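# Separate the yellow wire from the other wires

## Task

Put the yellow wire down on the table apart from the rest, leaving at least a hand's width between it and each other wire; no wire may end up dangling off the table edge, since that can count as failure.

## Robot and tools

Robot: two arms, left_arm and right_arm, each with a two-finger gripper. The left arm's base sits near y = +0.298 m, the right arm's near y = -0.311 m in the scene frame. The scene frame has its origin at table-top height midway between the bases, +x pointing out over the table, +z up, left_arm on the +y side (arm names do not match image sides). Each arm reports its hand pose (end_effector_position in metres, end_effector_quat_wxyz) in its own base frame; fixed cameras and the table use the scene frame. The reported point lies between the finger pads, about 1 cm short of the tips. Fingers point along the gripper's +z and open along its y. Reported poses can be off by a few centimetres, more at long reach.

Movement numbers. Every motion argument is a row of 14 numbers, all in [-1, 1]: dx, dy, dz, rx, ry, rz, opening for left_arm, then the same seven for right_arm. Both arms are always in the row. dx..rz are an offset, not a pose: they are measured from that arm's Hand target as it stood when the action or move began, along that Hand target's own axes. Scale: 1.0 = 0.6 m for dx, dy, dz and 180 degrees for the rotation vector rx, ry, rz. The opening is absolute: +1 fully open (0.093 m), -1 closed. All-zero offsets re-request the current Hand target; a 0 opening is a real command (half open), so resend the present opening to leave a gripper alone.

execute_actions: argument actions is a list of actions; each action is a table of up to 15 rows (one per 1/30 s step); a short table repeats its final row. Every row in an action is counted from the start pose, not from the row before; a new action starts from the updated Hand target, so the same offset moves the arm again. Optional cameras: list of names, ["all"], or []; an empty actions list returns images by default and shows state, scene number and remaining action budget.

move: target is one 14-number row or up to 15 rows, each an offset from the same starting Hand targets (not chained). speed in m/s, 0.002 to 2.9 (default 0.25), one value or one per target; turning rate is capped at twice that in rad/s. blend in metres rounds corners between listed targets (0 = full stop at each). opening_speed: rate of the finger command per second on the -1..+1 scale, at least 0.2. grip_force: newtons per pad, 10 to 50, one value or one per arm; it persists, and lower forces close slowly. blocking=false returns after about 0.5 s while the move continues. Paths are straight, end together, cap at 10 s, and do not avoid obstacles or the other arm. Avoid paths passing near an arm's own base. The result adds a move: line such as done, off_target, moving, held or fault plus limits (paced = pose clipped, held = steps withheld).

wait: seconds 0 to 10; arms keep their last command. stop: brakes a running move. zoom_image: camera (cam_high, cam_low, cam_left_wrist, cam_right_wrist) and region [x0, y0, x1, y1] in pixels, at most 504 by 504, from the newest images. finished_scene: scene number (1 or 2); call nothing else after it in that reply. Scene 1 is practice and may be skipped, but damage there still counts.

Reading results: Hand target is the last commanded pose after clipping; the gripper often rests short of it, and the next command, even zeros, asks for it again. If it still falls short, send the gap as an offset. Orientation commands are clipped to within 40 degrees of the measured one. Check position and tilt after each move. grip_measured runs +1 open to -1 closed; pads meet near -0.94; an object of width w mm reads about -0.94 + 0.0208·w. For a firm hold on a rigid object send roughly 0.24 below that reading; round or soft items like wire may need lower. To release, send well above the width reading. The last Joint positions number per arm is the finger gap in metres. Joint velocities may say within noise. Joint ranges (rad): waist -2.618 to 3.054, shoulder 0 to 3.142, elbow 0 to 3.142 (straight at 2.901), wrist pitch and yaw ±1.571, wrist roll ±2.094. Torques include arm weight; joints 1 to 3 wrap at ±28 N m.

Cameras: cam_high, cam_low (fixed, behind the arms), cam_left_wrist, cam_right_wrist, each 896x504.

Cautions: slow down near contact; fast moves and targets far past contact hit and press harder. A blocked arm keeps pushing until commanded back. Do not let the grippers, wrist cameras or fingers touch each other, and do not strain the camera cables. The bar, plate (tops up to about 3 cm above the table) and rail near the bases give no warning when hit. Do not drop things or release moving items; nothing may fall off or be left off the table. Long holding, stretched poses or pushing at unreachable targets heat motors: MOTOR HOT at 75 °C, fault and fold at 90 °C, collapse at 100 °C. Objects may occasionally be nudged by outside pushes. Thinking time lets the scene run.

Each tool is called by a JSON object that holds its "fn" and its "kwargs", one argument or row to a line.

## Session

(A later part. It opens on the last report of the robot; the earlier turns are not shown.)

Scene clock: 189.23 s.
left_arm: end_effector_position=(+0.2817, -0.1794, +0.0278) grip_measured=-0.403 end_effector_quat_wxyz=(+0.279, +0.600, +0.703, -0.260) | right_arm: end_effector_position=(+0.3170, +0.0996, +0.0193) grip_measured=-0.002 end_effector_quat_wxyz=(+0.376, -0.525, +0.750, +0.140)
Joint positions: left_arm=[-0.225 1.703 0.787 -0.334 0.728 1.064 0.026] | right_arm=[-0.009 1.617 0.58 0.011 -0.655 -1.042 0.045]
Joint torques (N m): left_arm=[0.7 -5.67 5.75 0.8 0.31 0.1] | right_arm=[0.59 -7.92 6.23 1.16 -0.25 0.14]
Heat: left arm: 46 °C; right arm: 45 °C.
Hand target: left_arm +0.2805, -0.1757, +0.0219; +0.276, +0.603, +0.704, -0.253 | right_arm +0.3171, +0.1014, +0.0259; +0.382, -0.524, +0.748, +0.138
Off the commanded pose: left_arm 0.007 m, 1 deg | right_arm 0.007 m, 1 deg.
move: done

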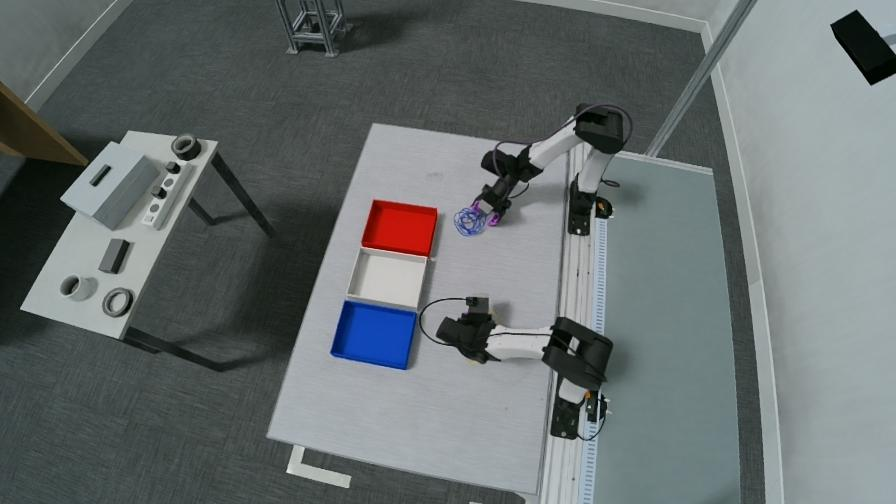

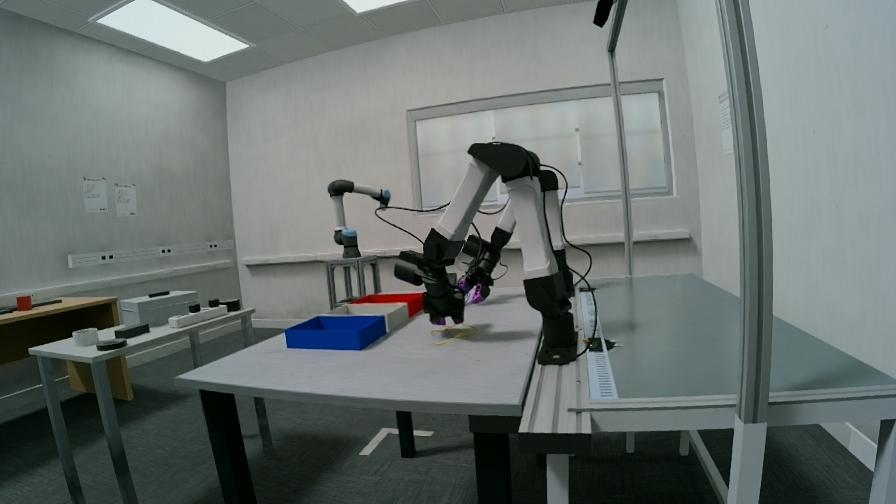

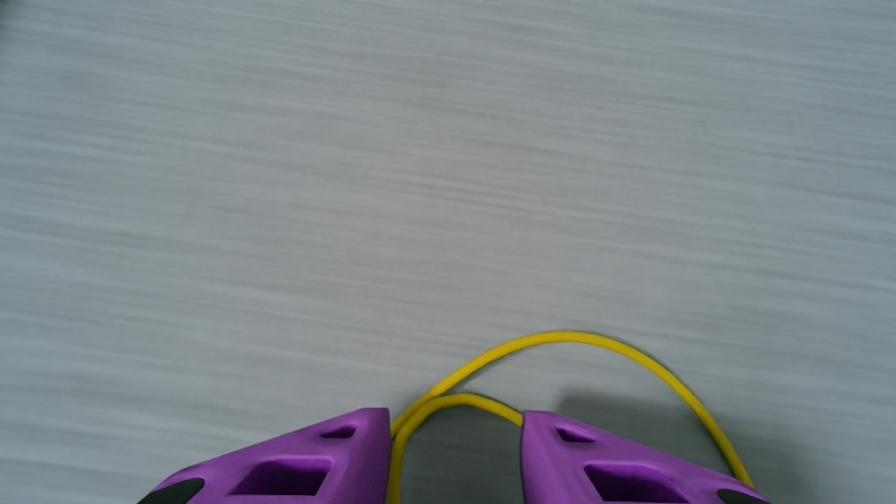

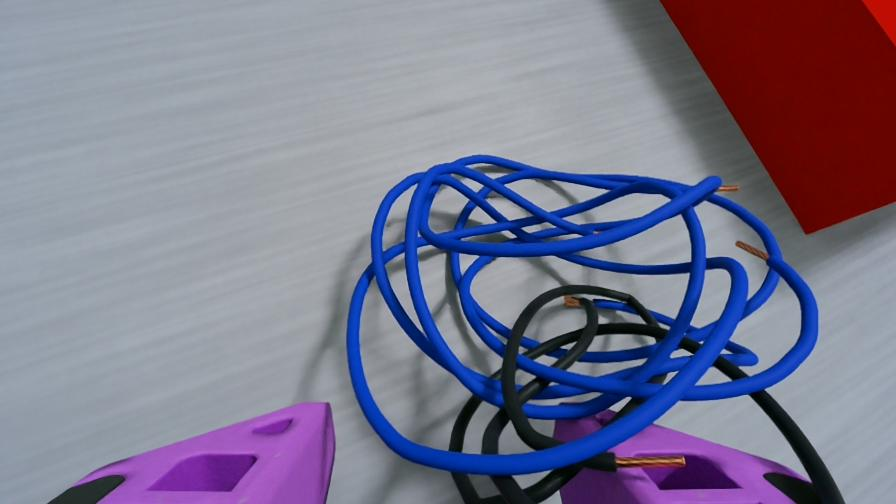

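{"fn": "move", "kwargs": {
  "target": [0,0,-0.25,0,0,0,-0.4,0,0,-0.25,0,0,0,0],
  "speed": 0.15,
  "cameras": ["all"]
}}

{"fn": "zoom_image", "kwargs": {
  "camera": "cam_low",
  "region": [380, 220, 560, 370]
}}

Scene clock: 201.40 s.
left_arm: end_effector_position=(+0.2613, -0.0731, +0.1193) grip_measured=-0.403 end_effector_quat_wxyz=(+0.261, +0.598, +0.712, -0.260) | right_arm: end_effector_position=(+0.2474, +0.0124, +0.1172) grip_measured=-0.002 end_effector_quat_wxyz=(+0.368, -0.524, +0.755, +0.140)
Joint positions: left_arm=[0.165 1.553 1.065 -1.155 0.752 1.589 0.026] | right_arm=[-0.459 1.276 0.797 -0.945 -0.8 -1.61 0.045]
Joint torques (N m): left_arm=[0.7 -5.56 10.95 -0.07 0.62 0.19] | right_arm=[-0.94 -2.44 10.45 0.48 -0.58 -0.11]
Heat: left arm: 46 °C; right arm: 44 °C.
Hand target: left_arm +0.2678, -0.0723, +0.1298; +0.276, +0.603, +0.704, -0.253 | right_arm +0.2532, +0.0103, +0.1263; +0.382, -0.524, +0.748, +0.139
Off the commanded pose: left_arm 0.012 m, 2 deg | right_arm 0.011 m, 2 deg.
move: off_target (left_arm, right_arm)

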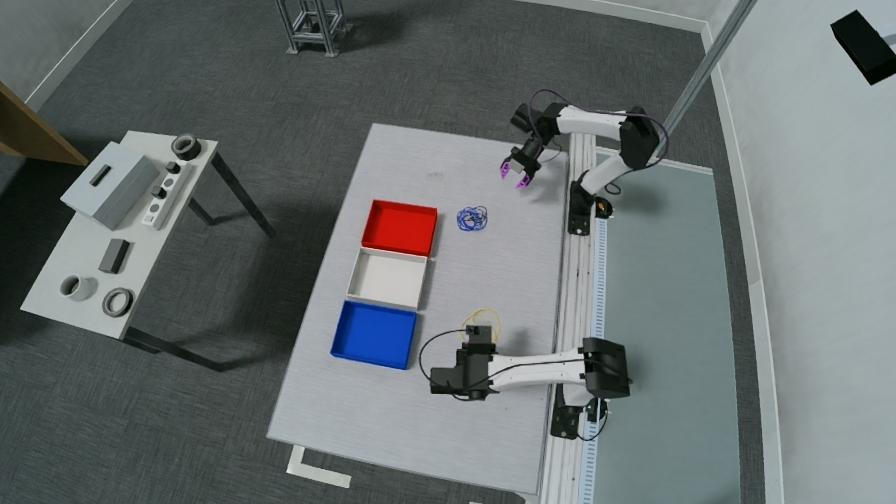

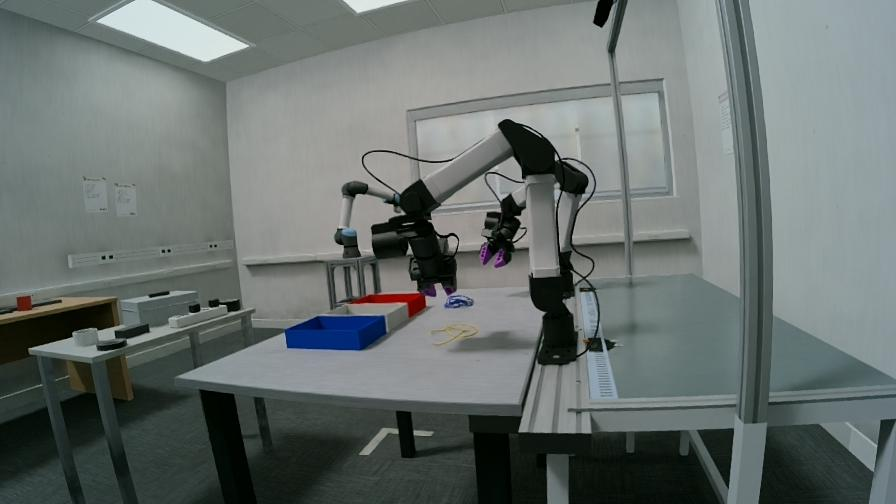

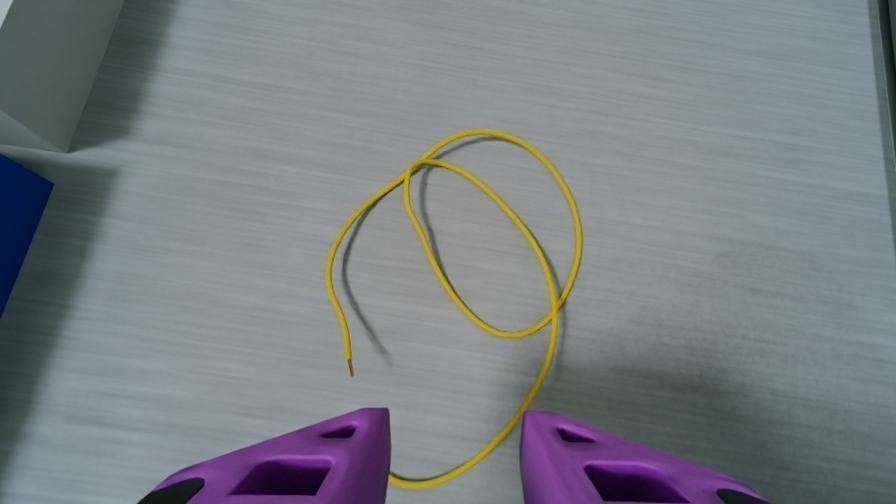

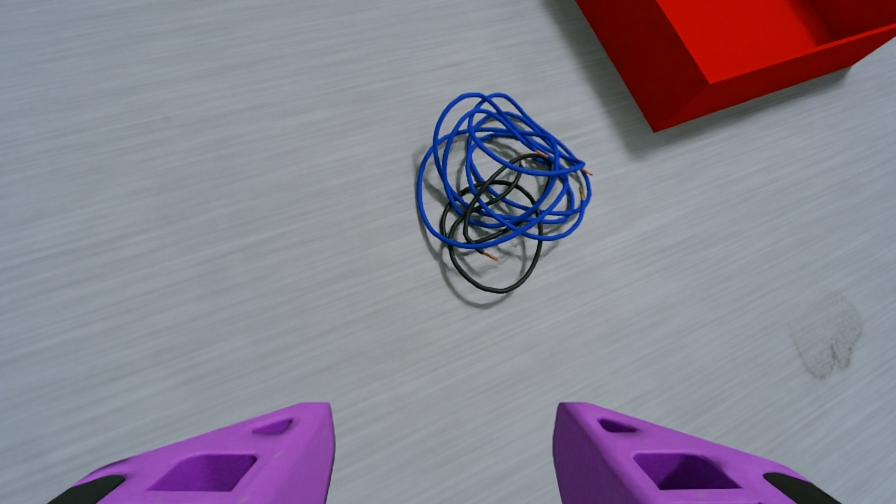

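Scaled by 2.800 from the camera's 896x504 image, which has a finer 1280x720 frame.

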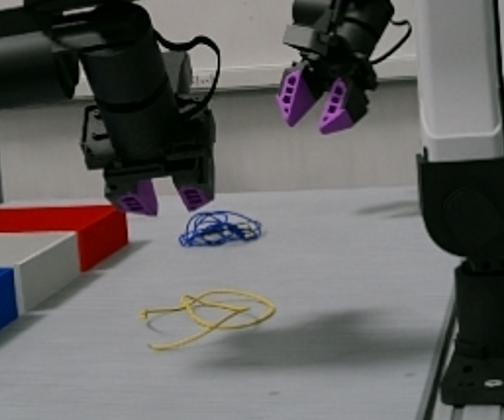

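Yellow is alone, over 0.2 m from the others.

{"fn": "finished_scene", "kwargs": {
  "scene": 2
}}

The scene is finished: the task was done.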